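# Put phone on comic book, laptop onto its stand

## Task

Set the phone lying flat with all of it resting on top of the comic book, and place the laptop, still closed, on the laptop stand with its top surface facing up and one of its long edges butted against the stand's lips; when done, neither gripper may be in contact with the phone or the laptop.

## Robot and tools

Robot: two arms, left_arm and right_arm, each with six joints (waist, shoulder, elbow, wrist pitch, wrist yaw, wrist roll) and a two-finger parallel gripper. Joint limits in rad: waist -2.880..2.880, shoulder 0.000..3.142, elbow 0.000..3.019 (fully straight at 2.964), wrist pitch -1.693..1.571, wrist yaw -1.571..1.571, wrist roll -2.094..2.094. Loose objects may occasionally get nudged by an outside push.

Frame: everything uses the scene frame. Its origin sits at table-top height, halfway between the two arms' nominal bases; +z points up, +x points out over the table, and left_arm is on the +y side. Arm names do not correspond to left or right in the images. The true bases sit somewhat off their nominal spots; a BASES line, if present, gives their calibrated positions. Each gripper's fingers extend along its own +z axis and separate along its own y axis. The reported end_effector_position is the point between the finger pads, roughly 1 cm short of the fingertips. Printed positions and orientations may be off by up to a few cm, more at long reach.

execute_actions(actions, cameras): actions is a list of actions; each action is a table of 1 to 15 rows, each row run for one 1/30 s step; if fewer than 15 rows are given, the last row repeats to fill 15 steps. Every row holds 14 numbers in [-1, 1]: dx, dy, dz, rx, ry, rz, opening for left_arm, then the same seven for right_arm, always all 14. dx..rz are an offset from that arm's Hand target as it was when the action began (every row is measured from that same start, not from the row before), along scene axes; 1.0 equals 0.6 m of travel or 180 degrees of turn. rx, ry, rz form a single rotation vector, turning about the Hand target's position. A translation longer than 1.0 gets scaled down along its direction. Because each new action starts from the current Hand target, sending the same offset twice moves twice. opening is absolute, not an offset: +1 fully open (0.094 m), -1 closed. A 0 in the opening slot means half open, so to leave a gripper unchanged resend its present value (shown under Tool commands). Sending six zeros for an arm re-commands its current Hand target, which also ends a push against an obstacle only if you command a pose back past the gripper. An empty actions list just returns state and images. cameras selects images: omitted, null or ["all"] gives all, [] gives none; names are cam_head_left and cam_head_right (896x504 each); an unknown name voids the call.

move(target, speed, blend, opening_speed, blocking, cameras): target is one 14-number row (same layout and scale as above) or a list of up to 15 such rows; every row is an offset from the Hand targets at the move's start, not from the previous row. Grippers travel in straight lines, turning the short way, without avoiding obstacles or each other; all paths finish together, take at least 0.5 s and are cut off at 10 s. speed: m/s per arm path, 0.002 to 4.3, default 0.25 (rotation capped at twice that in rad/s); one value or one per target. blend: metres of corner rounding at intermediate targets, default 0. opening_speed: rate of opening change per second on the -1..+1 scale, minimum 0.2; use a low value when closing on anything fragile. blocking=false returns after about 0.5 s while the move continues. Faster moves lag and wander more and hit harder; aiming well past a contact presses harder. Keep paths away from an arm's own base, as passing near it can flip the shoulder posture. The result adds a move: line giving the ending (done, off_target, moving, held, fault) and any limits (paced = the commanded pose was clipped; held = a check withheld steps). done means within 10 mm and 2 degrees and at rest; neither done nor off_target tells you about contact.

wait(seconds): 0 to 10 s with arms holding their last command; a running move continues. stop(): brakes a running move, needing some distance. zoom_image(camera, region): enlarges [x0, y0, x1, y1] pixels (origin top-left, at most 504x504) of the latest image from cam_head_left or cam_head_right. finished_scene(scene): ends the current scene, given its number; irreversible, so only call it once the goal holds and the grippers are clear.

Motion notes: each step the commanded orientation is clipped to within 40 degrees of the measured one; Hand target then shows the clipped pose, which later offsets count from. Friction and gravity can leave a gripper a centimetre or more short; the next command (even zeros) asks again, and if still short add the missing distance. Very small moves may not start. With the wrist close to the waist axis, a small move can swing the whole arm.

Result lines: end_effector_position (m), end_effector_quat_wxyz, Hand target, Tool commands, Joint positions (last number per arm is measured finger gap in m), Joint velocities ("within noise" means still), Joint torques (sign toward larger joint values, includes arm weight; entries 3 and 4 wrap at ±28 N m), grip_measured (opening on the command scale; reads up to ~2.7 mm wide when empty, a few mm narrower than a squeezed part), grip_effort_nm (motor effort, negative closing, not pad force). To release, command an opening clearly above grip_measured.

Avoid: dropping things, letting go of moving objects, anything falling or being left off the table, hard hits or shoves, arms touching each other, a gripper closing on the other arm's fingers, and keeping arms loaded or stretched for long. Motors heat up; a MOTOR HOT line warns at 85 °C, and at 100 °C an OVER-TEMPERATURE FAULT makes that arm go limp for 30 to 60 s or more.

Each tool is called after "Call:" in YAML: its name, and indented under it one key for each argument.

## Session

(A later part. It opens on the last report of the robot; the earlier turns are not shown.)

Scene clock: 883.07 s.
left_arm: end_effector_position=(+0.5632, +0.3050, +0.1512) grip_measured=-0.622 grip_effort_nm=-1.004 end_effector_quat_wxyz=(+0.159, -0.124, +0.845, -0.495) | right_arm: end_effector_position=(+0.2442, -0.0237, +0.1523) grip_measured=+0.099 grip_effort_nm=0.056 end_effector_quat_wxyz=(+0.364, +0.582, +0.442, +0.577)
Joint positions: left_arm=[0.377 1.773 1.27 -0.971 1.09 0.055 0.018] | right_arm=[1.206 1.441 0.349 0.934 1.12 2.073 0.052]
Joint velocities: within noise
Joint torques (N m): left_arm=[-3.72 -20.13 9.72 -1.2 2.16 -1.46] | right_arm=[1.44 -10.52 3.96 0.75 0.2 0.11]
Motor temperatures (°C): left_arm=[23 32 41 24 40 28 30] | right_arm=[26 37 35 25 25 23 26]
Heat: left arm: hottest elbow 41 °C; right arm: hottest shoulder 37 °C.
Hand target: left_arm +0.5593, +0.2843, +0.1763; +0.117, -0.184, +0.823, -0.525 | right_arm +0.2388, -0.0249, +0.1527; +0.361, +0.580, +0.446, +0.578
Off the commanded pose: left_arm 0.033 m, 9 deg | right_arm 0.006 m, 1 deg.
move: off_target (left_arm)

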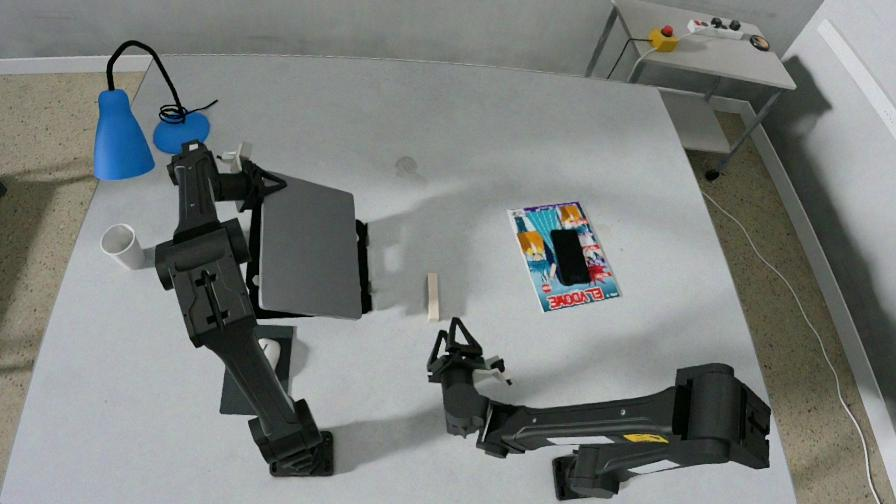

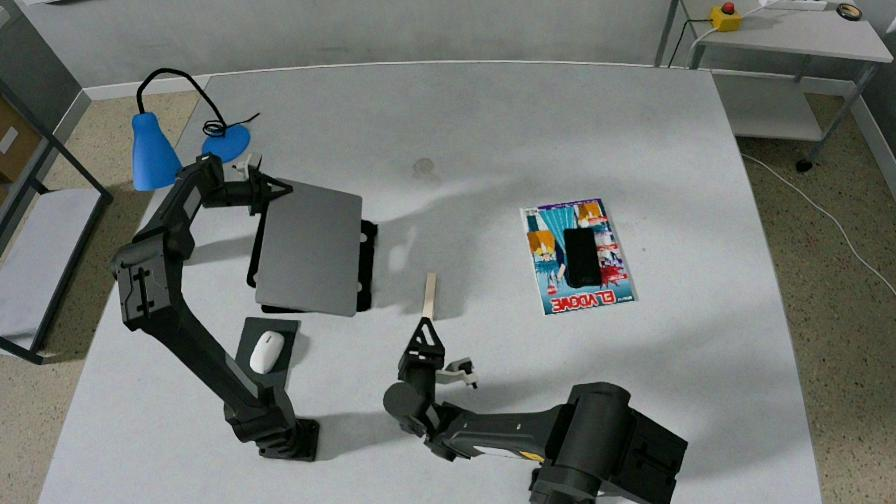

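Call:
move:
  target:
    - [-0.01,-0.03,0.03,0.06,0,0,-0.78,0,0,0,0,0,0,0]
    - [-0.015,-0.06,0.02,0.09,0,0,-0.78,0,0,0,0,0,0,0]
  speed: 0.05

Call:
zoom_image:
  camera: "cam_head_left"
  region: [190, 120, 410, 340]

Call:
zoom_image:
  camera: "cam_head_right"
  region: [190, 120, 410, 340]

Scene clock: 892.67 s.
left_arm: end_effector_position=(+0.5527, +0.2563, +0.1457) grip_measured=-0.622 grip_effort_nm=-1.004 end_effector_quat_wxyz=(+0.140, -0.119, +0.903, -0.389) | right_arm: end_effector_position=(+0.2442, -0.0237, +0.1523) grip_measured=+0.001 grip_effort_nm=-0.081 end_effector_quat_wxyz=(+0.364, +0.582, +0.442, +0.577)
Joint positions: left_arm=[0.243 1.657 1.193 -0.879 0.829 -0.091 0.018] | right_arm=[1.206 1.441 0.349 0.933 1.12 2.073 0.047]
Joint velocities: within noise
Joint torques (N m): left_arm=[-2.26 -21.95 10.81 0.13 1.25 -1.21] | right_arm=[1.38 -10.64 3.97 0.87 0.19 0.12]
Motor temperatures (°C): left_arm=[23 32 40 24 40 28 30] | right_arm=[26 36 35 25 25 23 26]
Heat: left arm: hottest elbow 40 °C; right arm: hottest shoulder 36 °C.
Hand target: left_arm +0.5502, +0.2482, +0.1883; +0.142, -0.166, +0.888, -0.404 | right_arm +0.2388, -0.0249, +0.1527; +0.361, +0.580, +0.446, +0.578
Off the commanded pose: left_arm 0.043 m, 6 deg | right_arm 0.006 m, 1 deg.
move: off_target (left_arm)

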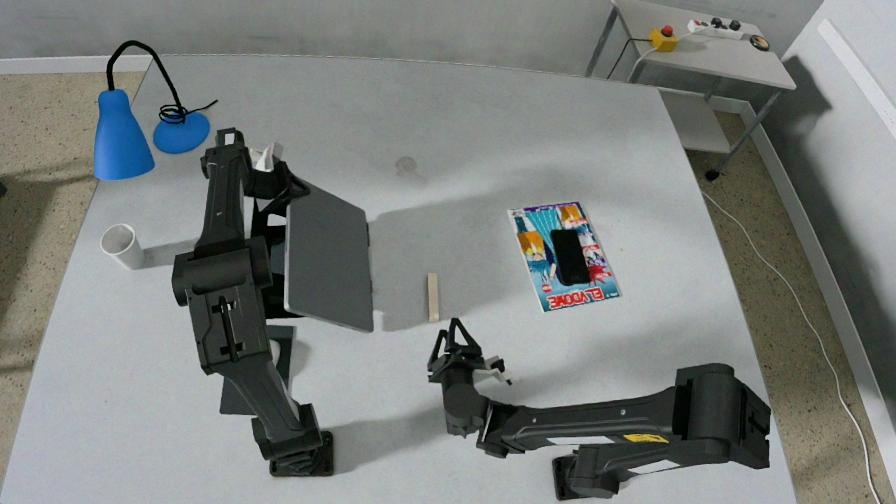

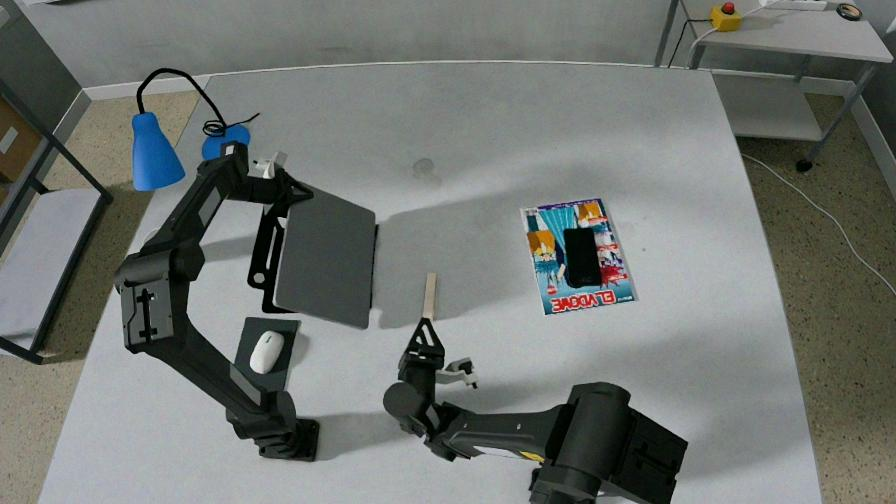

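Scaled by 2.291.

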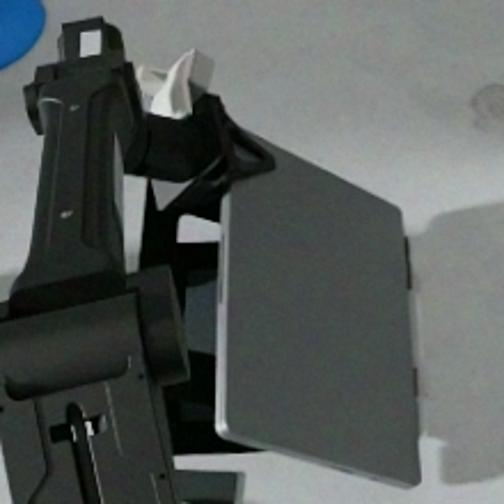

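Scaled by 2.291.

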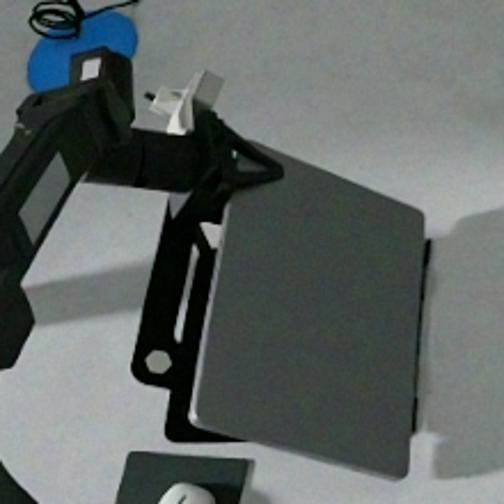

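Call:
move:
  target: [0.0,0.01,-0.06,-0.02,0,0,-0.78,0,0,0,0,0,0,0]
  speed: 0.04

Call:
zoom_image:
  camera: "cam_head_left"
  region: [190, 120, 410, 340]

Call:
zoom_image:
  camera: "cam_head_right"
  region: [190, 120, 410, 340]

Scene clock: 899.43 s.
left_arm: end_effector_position=(+0.5510, +0.2587, +0.1376) grip_measured=-0.622 grip_effort_nm=-1.013 end_effector_quat_wxyz=(+0.151, -0.123, +0.891, -0.410) | right_arm: end_effector_position=(+0.2442, -0.0237, +0.1523) grip_measured=+0.001 grip_effort_nm=-0.081 end_effector_quat_wxyz=(+0.364, +0.582, +0.442, +0.577)
Joint positions: left_arm=[0.26 1.664 1.156 -0.815 0.88 -0.102 0.018] | right_arm=[1.206 1.441 0.349 0.933 1.12 2.073 0.047]
Joint velocities: within noise
Joint torques (N m): left_arm=[-1.67 -17.61 9.65 0.59 1.65 -0.99] | right_arm=[1.38 -10.7 3.96 0.85 0.2 0.12]
Motor temperatures (°C): left_arm=[23 32 40 24 39 28 30] | right_arm=[26 36 34 25 25 23 26]
Heat: left arm: hottest elbow 40 °C; right arm: hottest shoulder 36 °C.
Hand target: left_arm +0.5502, +0.2543, +0.1523; +0.136, -0.170, +0.875, -0.432 | right_arm +0.2388, -0.0250, +0.1527; +0.361, +0.580, +0.446, +0.578
Off the commanded pose: left_arm 0.015 m, 6 deg | right_arm 0.006 m, 1 deg.
move: off_target (left_arm)

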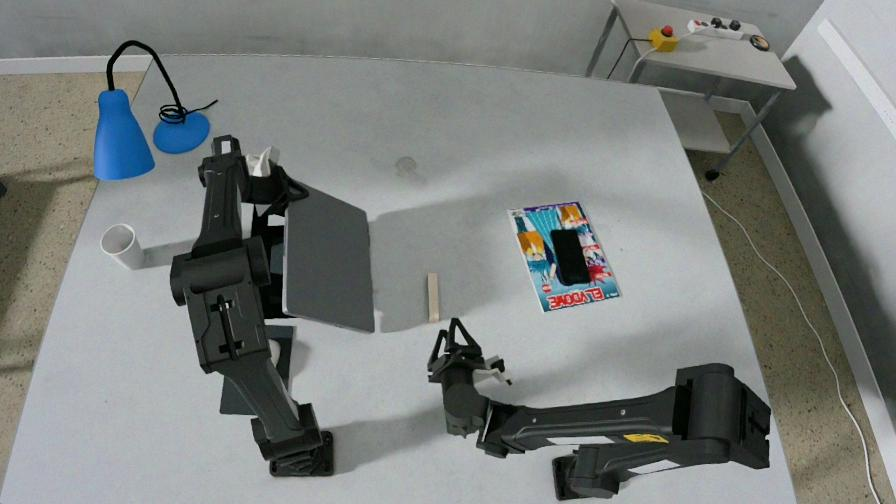

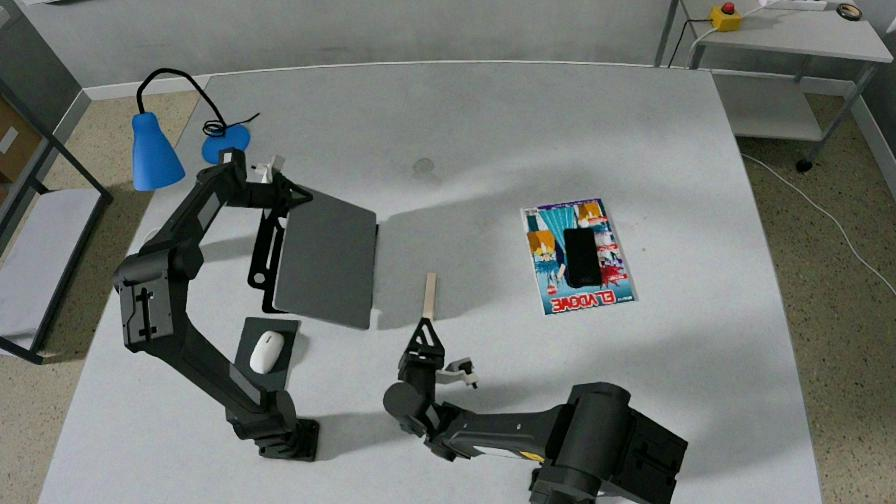

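Scaled by 2.291.

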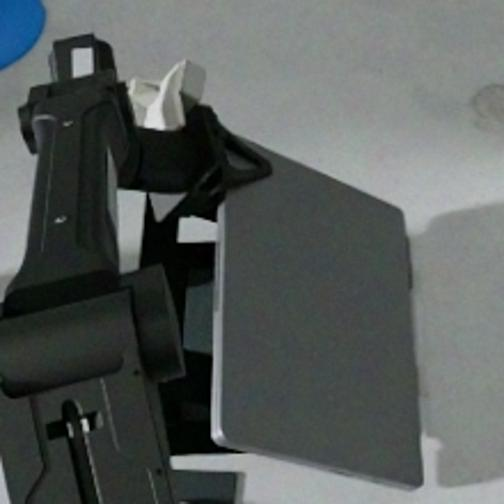

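Scaled by 2.291.

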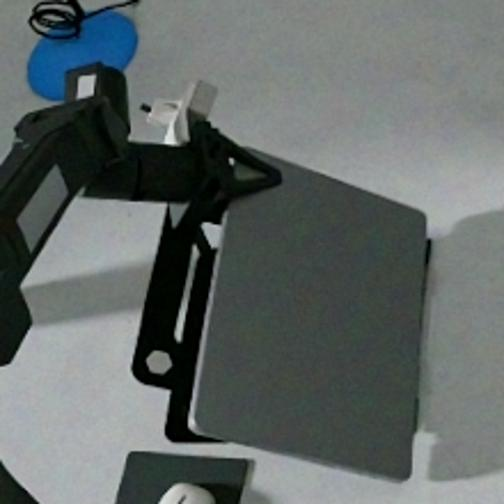

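Call:
move:
  target: [0.0,0.035,-0.06,-0.05,0,0,-0.78,0,0,0,0,0,0,0]
  speed: 0.04

Call:
zoom_image:
  camera: "cam_head_left"
  region: [190, 120, 410, 340]

Call:
zoom_image:
  camera: "cam_head_right"
  region: [190, 120, 410, 340]

Scene clock: 904.70 s.
left_arm: end_effector_position=(+0.5523, +0.2576, +0.1429) grip_measured=-0.617 grip_effort_nm=-1.009 end_effector_quat_wxyz=(+0.167, -0.093, +0.859, -0.474) | right_arm: end_effector_position=(+0.2441, -0.0236, +0.1523) grip_measured=+0.001 grip_effort_nm=-0.085 end_effector_quat_wxyz=(+0.364, +0.582, +0.442, +0.577)
Joint positions: left_arm=[0.289 1.699 1.156 -0.805 1.04 -0.026 0.018] | right_arm=[1.207 1.441 0.349 0.933 1.12 2.073 0.047]
Joint velocities: within noise
Joint torques (N m): left_arm=[1.32 -11.28 8.72 0.58 1.73 -1.16] | right_arm=[1.38 -10.7 3.95 0.85 0.19 0.11]
Motor temperatures (°C): left_arm=[23 32 40 24 39 28 30] | right_arm=[26 36 34 25 25 23 26]
Heat: left arm: hottest elbow 40 °C; right arm: hottest shoulder 36 °C.
Hand target: left_arm +0.5503, +0.2754, +0.1162; +0.123, -0.180, +0.839, -0.499 | right_arm +0.2387, -0.0249, +0.1527; +0.361, +0.580, +0.446, +0.578
Off the commanded pose: left_arm 0.032 m, 12 deg | right_arm 0.005 m, 1 deg.
move: off_target (left_arm)

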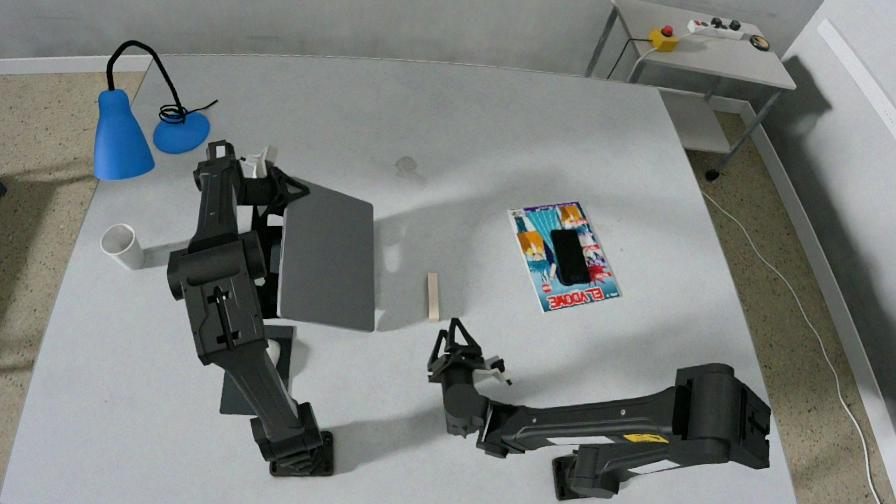

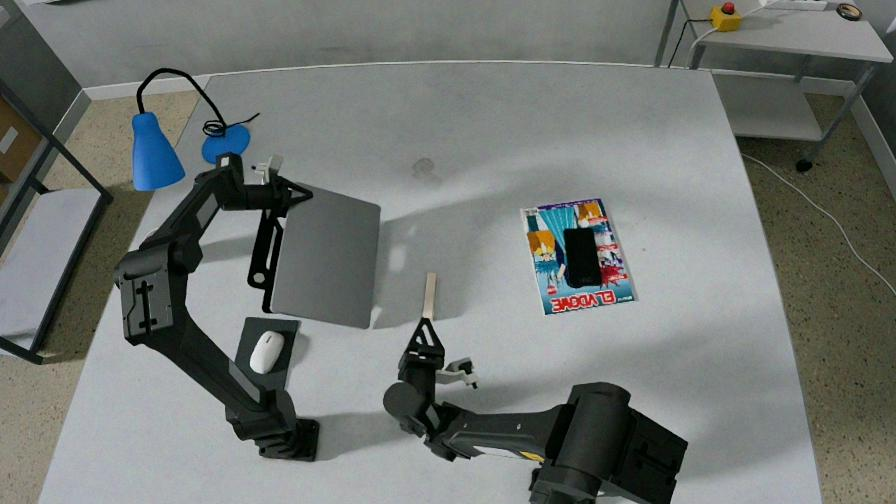

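Scaled by 2.291.

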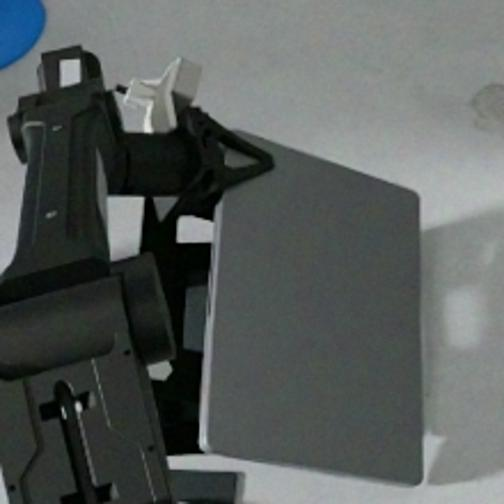

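Scaled by 2.291.

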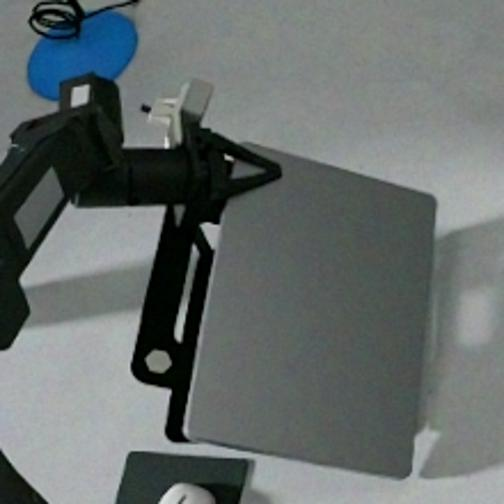

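Call:
move:
  target:
    - [0.0,0.0,0.1,0.04,0,-0.01,-0.78,0,0,0,0,0,0,0]
  speed: 0.05

Call:
zoom_image:
  camera: "cam_head_left"
  region: [190, 120, 410, 340]

Call:
zoom_image:
  camera: "cam_head_right"
  region: [190, 120, 410, 340]

Scene clock: 911.80 s.
left_arm: end_effector_position=(+0.5407, +0.2632, +0.1339) grip_measured=-0.618 grip_effort_nm=-1.009 end_effector_quat_wxyz=(+0.131, -0.110, +0.884, -0.435) | right_arm: end_effector_position=(+0.2441, -0.0236, +0.1523) grip_measured=+0.001 grip_effort_nm=-0.081 end_effector_quat_wxyz=(+0.364, +0.582, +0.442, +0.577)
Joint positions: left_arm=[0.287 1.694 1.174 -0.914 0.936 -0.001 0.018] | right_arm=[1.207 1.441 0.349 0.933 1.12 2.073 0.047]
Joint velocities: within noise
Joint torques (N m): left_arm=[0.56 -19.49 15.08 -1.78 1.38 -1.05] | right_arm=[1.44 -10.64 3.96 0.84 0.19 0.12]
Motor temperatures (°C): left_arm=[23 31 39 24 39 28 30] | right_arm=[26 36 34 25 25 23 26]
Heat: left arm: hottest elbow 39 °C; right arm: hottest shoulder 36 °C.
Hand target: left_arm +0.5502, +0.2754, +0.1763; +0.126, -0.159, +0.871, -0.447 | right_arm +0.2387, -0.0249, +0.1527; +0.361, +0.580, +0.446, +0.578
Off the commanded pose: left_arm 0.045 m, 6 deg | right_arm 0.006 m, 1 deg.
move: off_target (left_arm)

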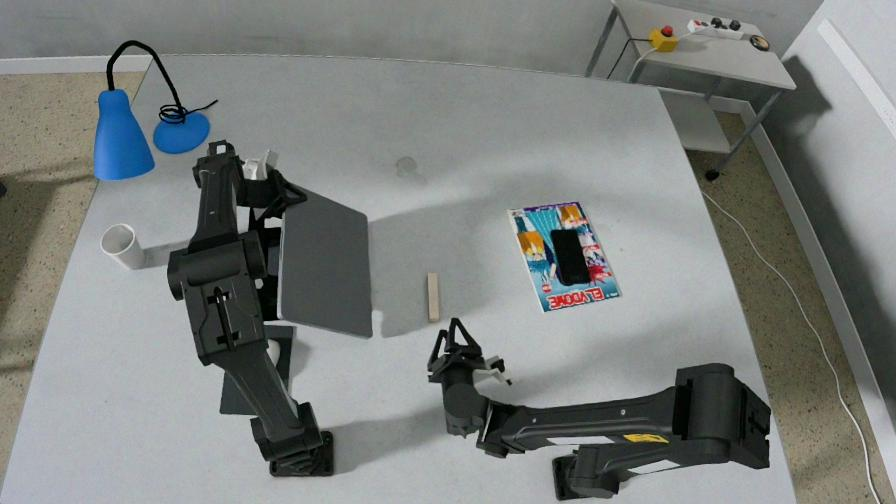

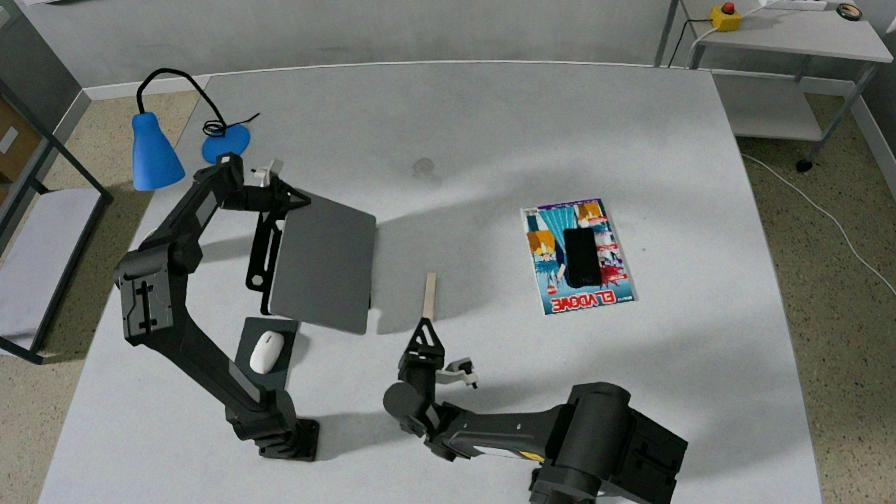

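Scaled by 2.291.

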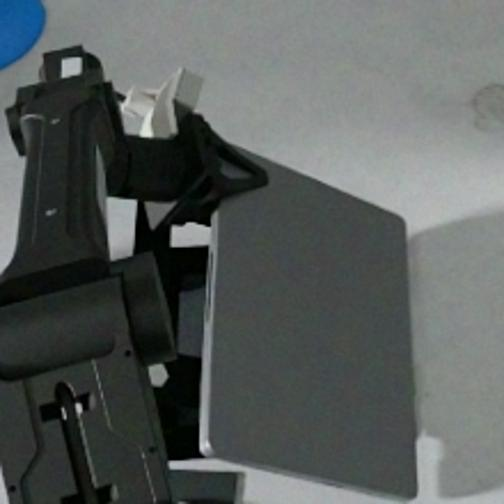

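Scaled by 2.291.

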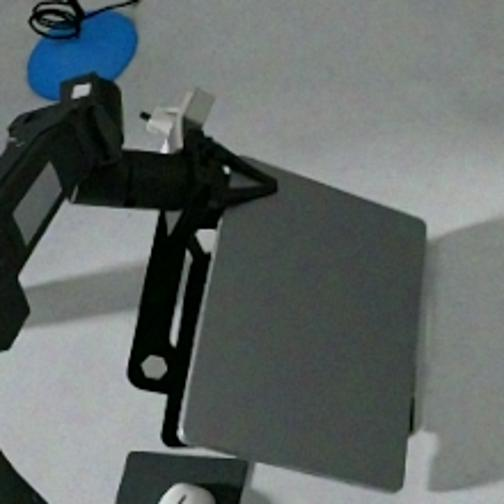

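Call:
move:
  target:
    - [0.0,0.035,-0.02,0.0,0,-0.0,-0.78,0,0,0,0,0,0,0]
  speed: 0.05

Call:
zoom_image:
  camera: "cam_head_left"
  region: [280, 180, 400, 350]

Call:
zoom_image:
  camera: "cam_head_right"
  region: [280, 180, 400, 350]

Scene clock: 918.23 s.
left_arm: end_effector_position=(+0.5338, +0.2712, +0.1345) grip_measured=-0.621 grip_effort_nm=-1.009 end_effector_quat_wxyz=(+0.127, -0.105, +0.885, -0.435) | right_arm: end_effector_position=(+0.2441, -0.0236, +0.1523) grip_measured=+0.001 grip_effort_nm=-0.085 end_effector_quat_wxyz=(+0.364, +0.582, +0.442, +0.577)
Joint positions: left_arm=[0.307 1.695 1.179 -0.963 0.938 0.053 0.018] | right_arm=[1.207 1.441 0.349 0.933 1.12 2.073 0.047]
Joint velocities: within noise
Joint torques (N m): left_arm=[2.2 -16.15 16.1 -1.59 1.46 -0.84] | right_arm=[1.38 -10.58 3.96 0.85 0.2 0.12]
Motor temperatures (°C): left_arm=[23 31 40 24 39 27 30] | right_arm=[26 35 34 25 25 23 26]
Heat: left arm: hottest elbow 40 °C; right arm: hottest shoulder 35 °C.
Hand target: left_arm +0.5503, +0.2962, +0.1643; +0.126, -0.159, +0.871, -0.447 | right_arm +0.2387, -0.0249, +0.1527; +0.361, +0.580, +0.446, +0.578
Off the commanded pose: left_arm 0.042 m, 7 deg | right_arm 0.006 m, 1 deg.
move: off_target (left_arm)

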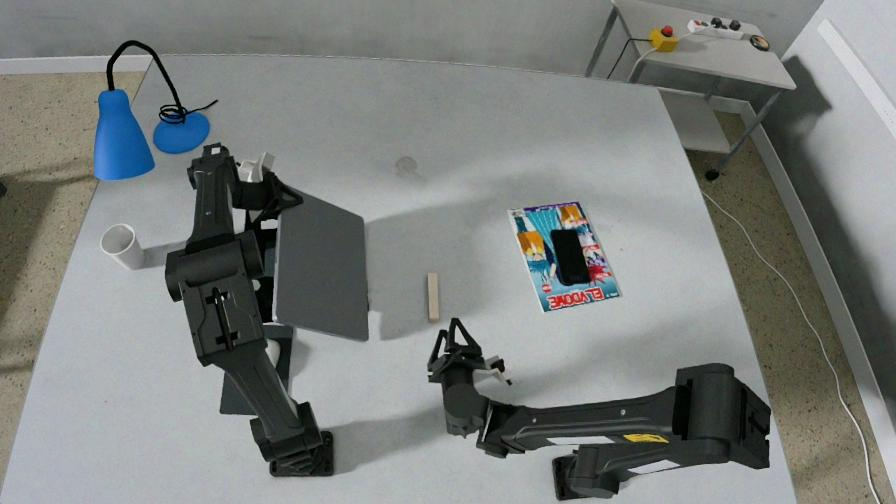

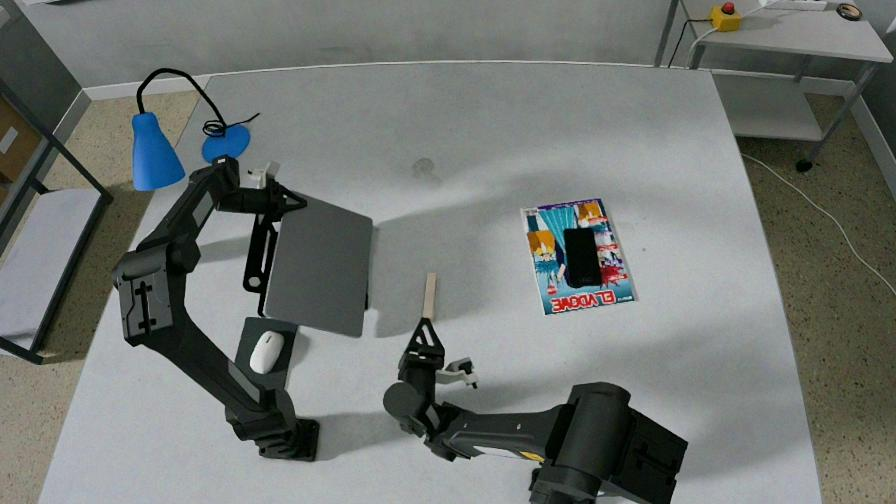

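Scaled by 2.965.

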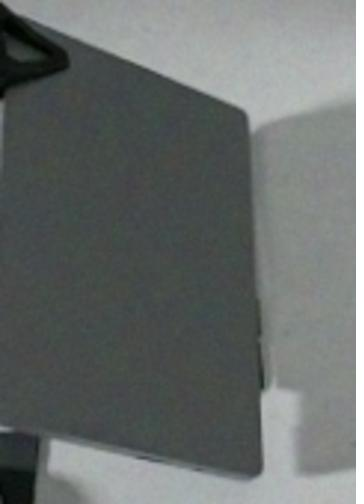

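Scaled by 2.965.

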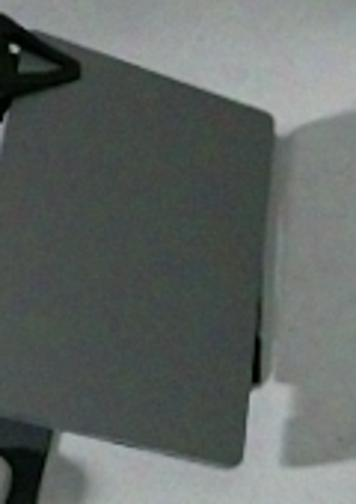

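Call:
move:
  target:
    - [-0.01,-0.02,-0.03,0.0,0,-0.0,-0.78,0,0,0,0,0,0,0]
    - [-0.01,-0.02,-0.03,0.0,0,-0.0,-0.4,0,0,0,0,0,0,0]
  speed: 0.05
  opening_speed: 0.25

Call:
zoom_image:
  camera: "cam_head_left"
  region: [190, 120, 410, 350]

Call:
zoom_image:
  camera: "cam_head_right"
  region: [190, 120, 410, 350]

Scene clock: 930.27 s.
left_arm: end_effector_position=(+0.5372, +0.2706, +0.1369) grip_measured=-0.402 grip_effort_nm=0.076 end_effector_quat_wxyz=(+0.119, -0.135, +0.877, -0.446) | right_arm: end_effector_position=(+0.2441, -0.0236, +0.1523) grip_measured=+0.001 grip_effort_nm=-0.085 end_effector_quat_wxyz=(+0.364, +0.582, +0.442, +0.577)
Joint positions: left_arm=[0.307 1.695 1.179 -0.944 0.955 -0.027 0.028] | right_arm=[1.207 1.441 0.349 0.933 1.12 2.073 0.047]
Joint velocities: within noise
Joint torques (N m): left_arm=[0.5 -16.85 11.26 0.59 0.67 -0.36] | right_arm=[1.38 -10.58 3.96 0.84 0.19 0.12]
Motor temperatures (°C): left_arm=[23 31 42 24 38 27 30] | right_arm=[26 35 33 25 25 23 26]
Heat: left arm: hottest elbow 42 °C; right arm: hottest shoulder 35 °C.
Hand target: left_arm +0.5443, +0.2842, +0.1463; +0.126, -0.159, +0.871, -0.447 | right_arm +0.2387, -0.0249, +0.1527; +0.361, +0.580, +0.446, +0.578
Off the commanded pose: left_arm 0.018 m, 3 deg | right_arm 0.006 m, 1 deg.
move: off_target (left_arm); target 2's new opening was sent with left_arm's hand 0.019 m and 6 deg from that target

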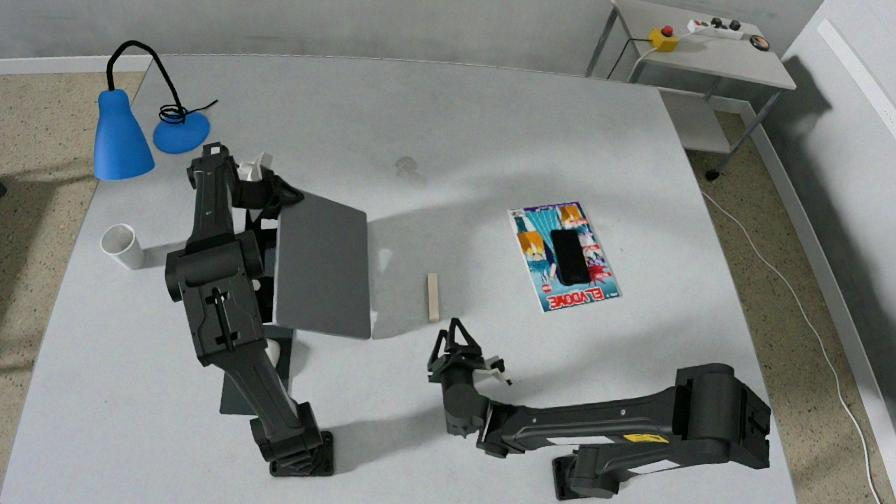

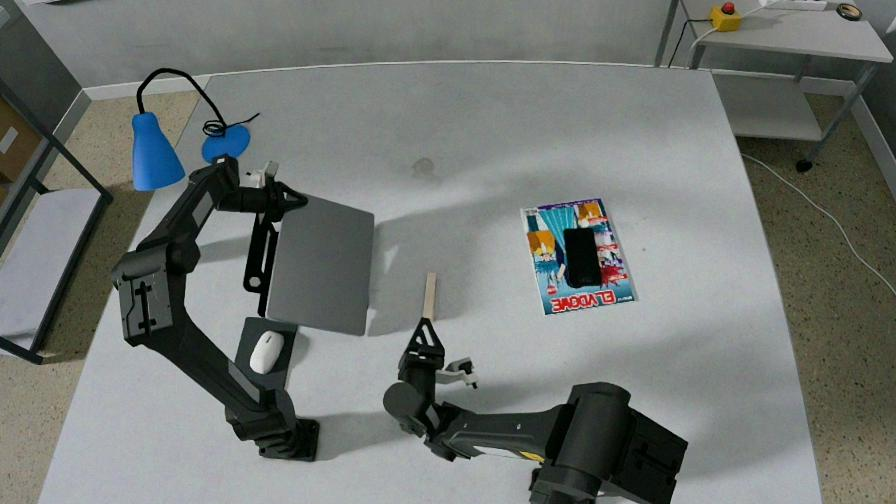

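Scaled by 2.191.

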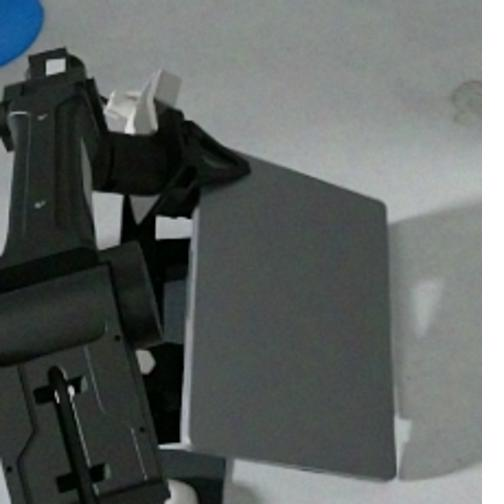

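Scaled by 2.191.

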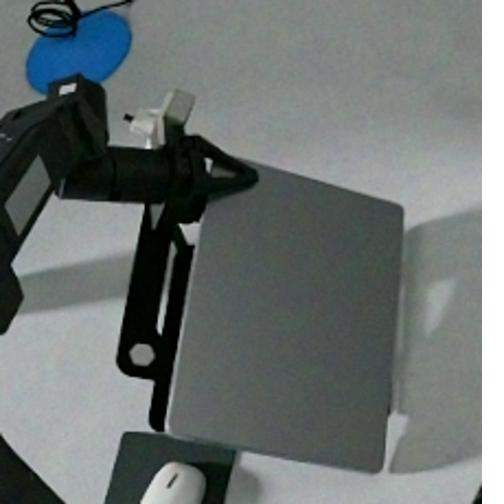

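Call:
move:
  target:
    - [0,0,0,0.0,0,-0.0,-0.78,0,0,0,0,0,0,0]
    - [0.02,0.06,0.02,0.03,0,-0.0,-0.78,0,0,0,0,0,0,0]
  speed: 0.05
  opening_speed: 0.4

Call:
zoom_image:
  camera: "cam_head_left"
  region: [190, 120, 410, 350]

Call:
zoom_image:
  camera: "cam_head_right"
  region: [190, 120, 410, 350]

Scene clock: 937.10 s.
left_arm: end_effector_position=(+0.5329, +0.2844, +0.1336) grip_measured=-0.628 grip_effort_nm=-1.009 end_effector_quat_wxyz=(+0.109, -0.125, +0.894, -0.416) | right_arm: end_effector_position=(+0.2441, -0.0236, +0.1523) grip_measured=+0.001 grip_effort_nm=-0.081 end_effector_quat_wxyz=(+0.364, +0.582, +0.442, +0.577)
Joint positions: left_arm=[0.323 1.704 1.21 -1.022 0.887 0.047 0.017] | right_arm=[1.207 1.441 0.349 0.933 1.12 2.073 0.047]
Joint velocities: within noise
Joint torques (N m): left_arm=[2.32 -16.21 17.05 -0.16 0.13 -0.35] | right_arm=[1.44 -10.58 3.95 0.84 0.2 0.11]
Motor temperatures (°C): left_arm=[23 31 42 24 37 27 30] | right_arm=[26 35 33 25 25 23 25]
Heat: left arm: hottest elbow 42 °C; right arm: hottest shoulder 35 °C.
Hand target: left_arm +0.5564, +0.3203, +0.1584; +0.133, -0.153, +0.891, -0.406 | right_arm +0.2387, -0.0249, +0.1527; +0.361, +0.580, +0.446, +0.578
Off the commanded pose: left_arm 0.049 m, 4 deg | right_arm 0.006 m, 1 deg.
move: off_target (left_arm)

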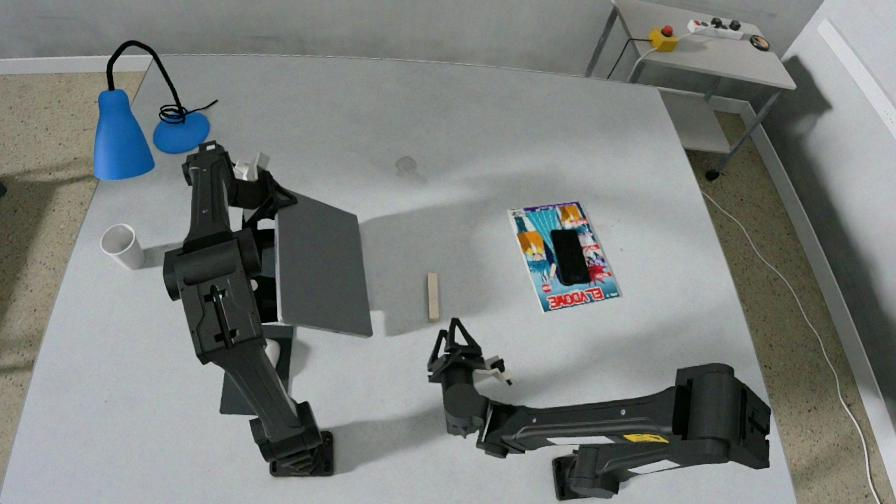

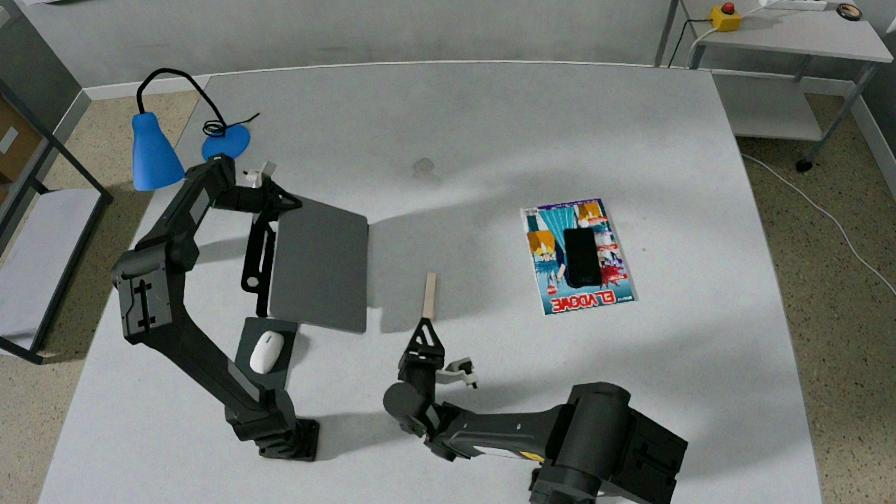

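Scaled by 2.191.

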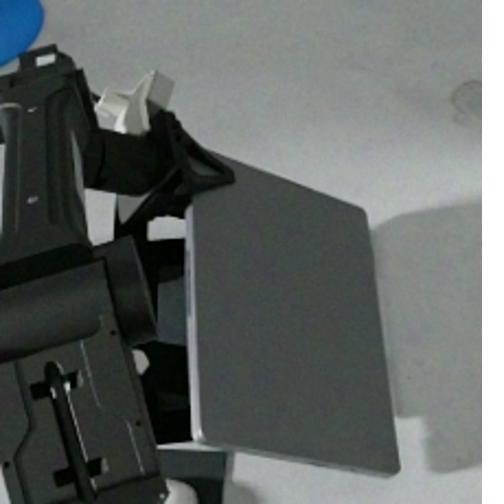

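Scaled by 2.191.

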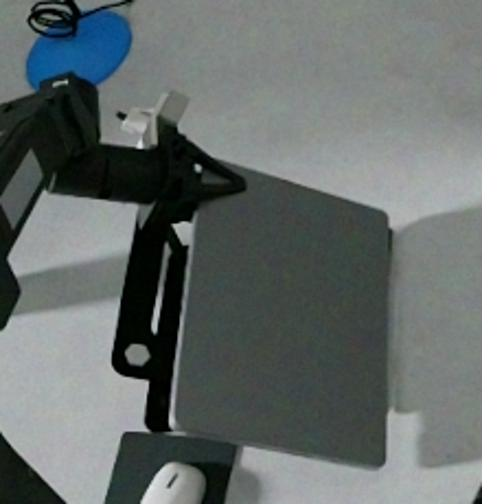

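Call:
move:
  target:
    - [0,0,0.06,0.0,0,0.02,-0.78,0,0,0,0,0,0,-0.5]
    - [0.01,-0.005,0.07,0.0,0,0.06,-0.78,0,0,0,0,0,0,-0.5]
  speed: 0.05

Call:
zoom_image:
  camera: "cam_head_left"
  region: [190, 120, 410, 350]

Call:
zoom_image:
  camera: "cam_head_right"
  region: [190, 120, 410, 350]

Scene clock: 948.23 s.
left_arm: end_effector_position=(+0.5527, +0.3025, +0.1461) grip_measured=-0.625 grip_effort_nm=-1.013 end_effector_quat_wxyz=(+0.142, -0.182, +0.894, -0.384) | right_arm: end_effector_position=(+0.2441, -0.0236, +0.1523) grip_measured=-0.499 grip_effort_nm=-0.081 end_effector_quat_wxyz=(+0.364, +0.582, +0.442, +0.577)
Joint positions: left_arm=[0.328 1.667 1.211 -0.898 0.821 -0.139 0.018] | right_arm=[1.207 1.441 0.349 0.933 1.12 2.073 0.024]
Joint velocities: within noise
Joint torques (N m): left_arm=[0.67 -22.36 13.49 0.7 1.15 -1.32] | right_arm=[1.38 -10.58 3.96 0.85 0.19 0.11]
Motor temperatures (°C): left_arm=[23 31 42 24 36 27 30] | right_arm=[26 35 33 25 25 23 25]
Heat: left arm: hottest elbow 42 °C; right arm: hottest shoulder 35 °C.
Hand target: left_arm +0.5623, +0.3172, +0.2002; +0.171, -0.236, +0.873, -0.391 | right_arm +0.2387, -0.0249, +0.1527; +0.361, +0.580, +0.446, +0.578
Off the commanded pose: left_arm 0.057 m, 8 deg | right_arm 0.006 m, 1 deg.
move: off_target (left_arm)

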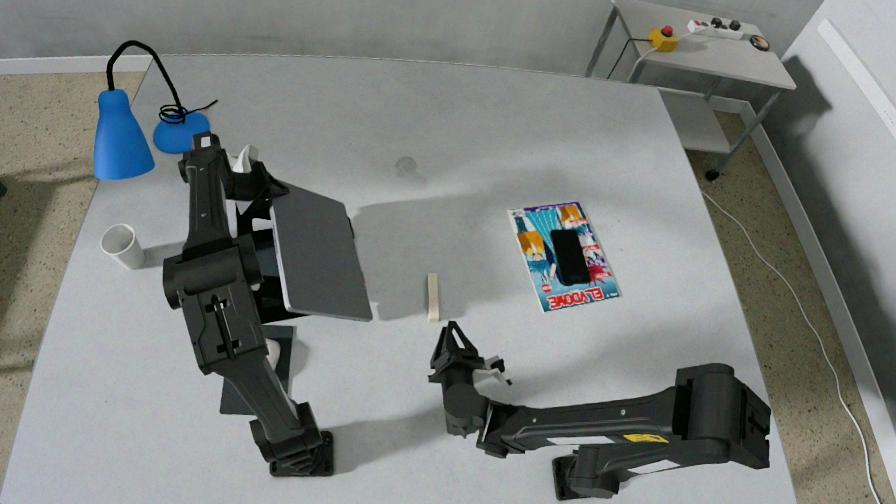

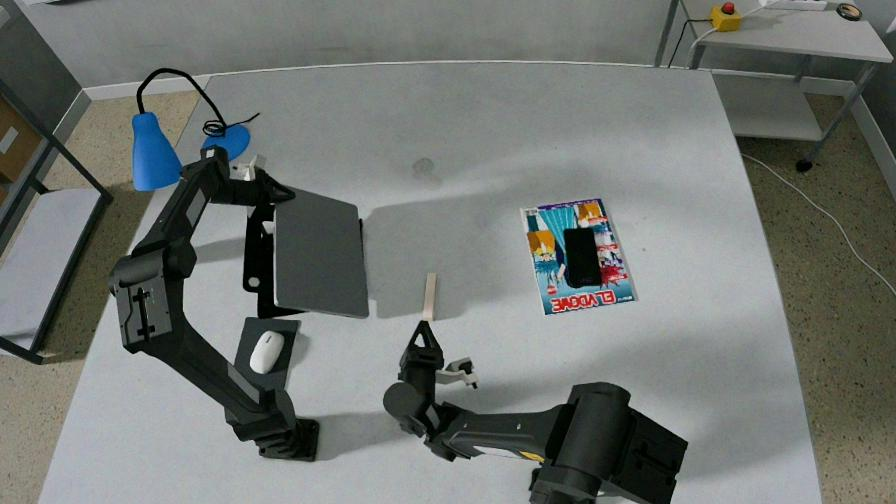

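Scaled by 2.191.

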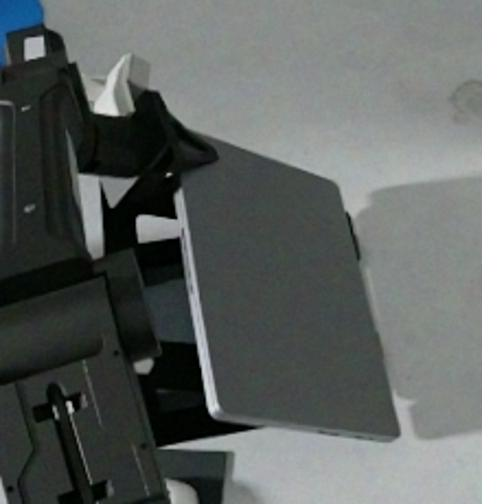

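Scaled by 2.191.

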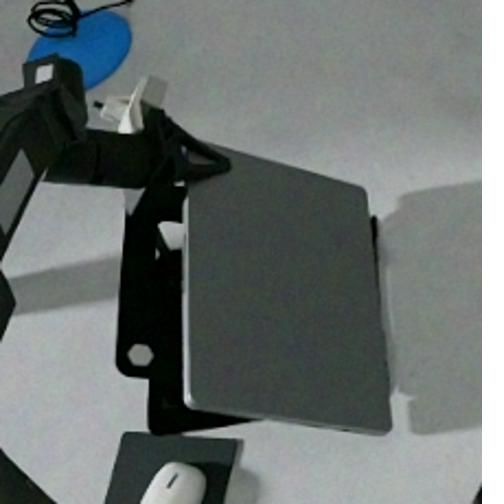

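Call:
move:
  target:
    - [0,0,0.11,0.0,0,0.0,-0.78,0,0,0,0,0,0,-0.5]
    - [0.02,-0.03,0.11,0.0,0,0.06,-0.78,0,0,0,0,0,0,-0.5]
  speed: 0.06

Call:
zoom_image:
  camera: "cam_head_left"
  region: [190, 120, 410, 350]

Call:
zoom_image:
  camera: "cam_head_right"
  region: [190, 120, 410, 350]

Scene clock: 958.07 s.
left_arm: end_effector_position=(+0.5628, +0.3119, +0.1829) grip_measured=-0.625 grip_effort_nm=-1.009 end_effector_quat_wxyz=(+0.157, -0.308, +0.876, -0.337) | right_arm: end_effector_position=(+0.2441, -0.0236, +0.1523) grip_measured=-0.499 grip_effort_nm=-0.081 end_effector_quat_wxyz=(+0.364, +0.582, +0.442, +0.577)
Joint positions: left_arm=[0.303 1.569 1.211 -0.825 0.674 -0.482 0.018] | right_arm=[1.207 1.441 0.349 0.933 1.12 2.073 0.024]
Joint velocities: within noise
Joint torques (N m): left_arm=[-2.96 -24.12 14.99 1.31 2.48 -1.04] | right_arm=[1.44 -10.58 3.99 0.85 0.19 0.12]
Motor temperatures (°C): left_arm=[23 32 44 24 37 27 30] | right_arm=[26 35 33 25 25 23 25]
Heat: left arm: hottest elbow 44 °C; right arm: hottest shoulder 35 °C.
Hand target: left_arm +0.5743, +0.2993, +0.2662; +0.207, -0.317, +0.847, -0.373 | right_arm +0.2387, -0.0249, +0.1527; +0.361, +0.580, +0.446, +0.578
Off the commanded pose: left_arm 0.085 m, 8 deg | right_arm 0.006 m, 1 deg.
move: off_target (left_arm)

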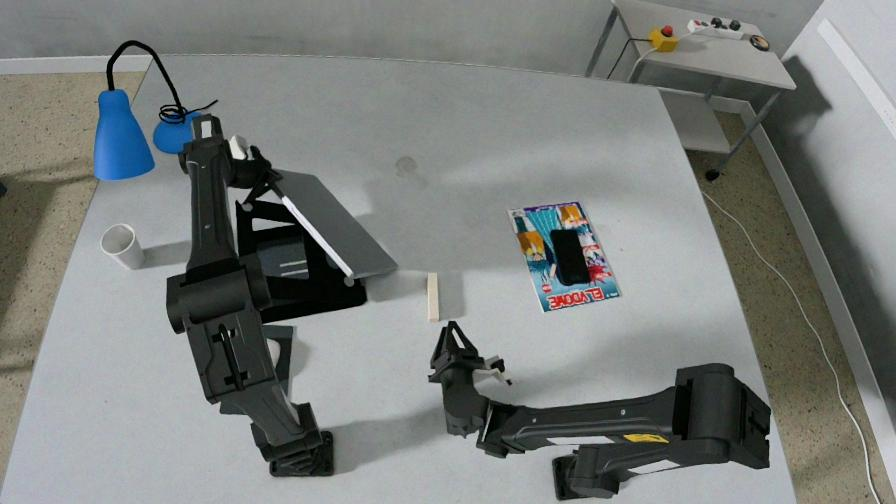

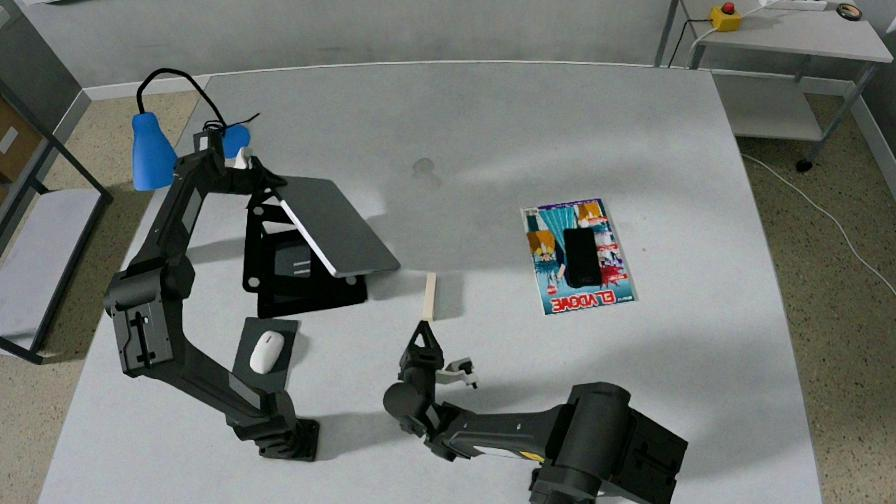

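Scaled by 2.191.

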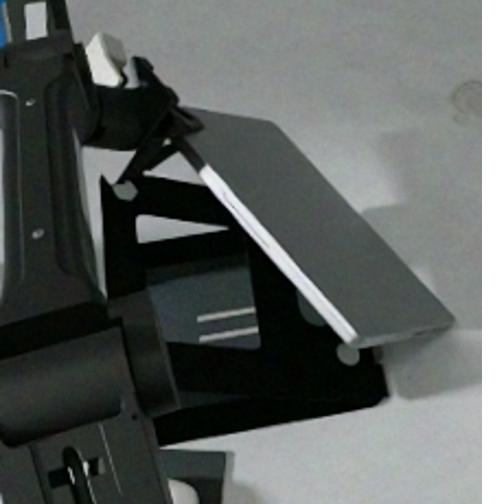

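Scaled by 2.191.

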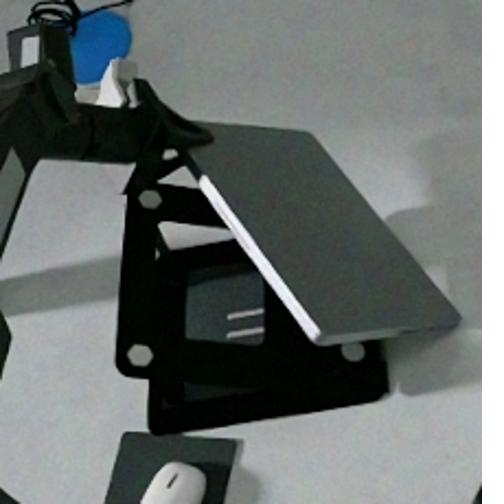

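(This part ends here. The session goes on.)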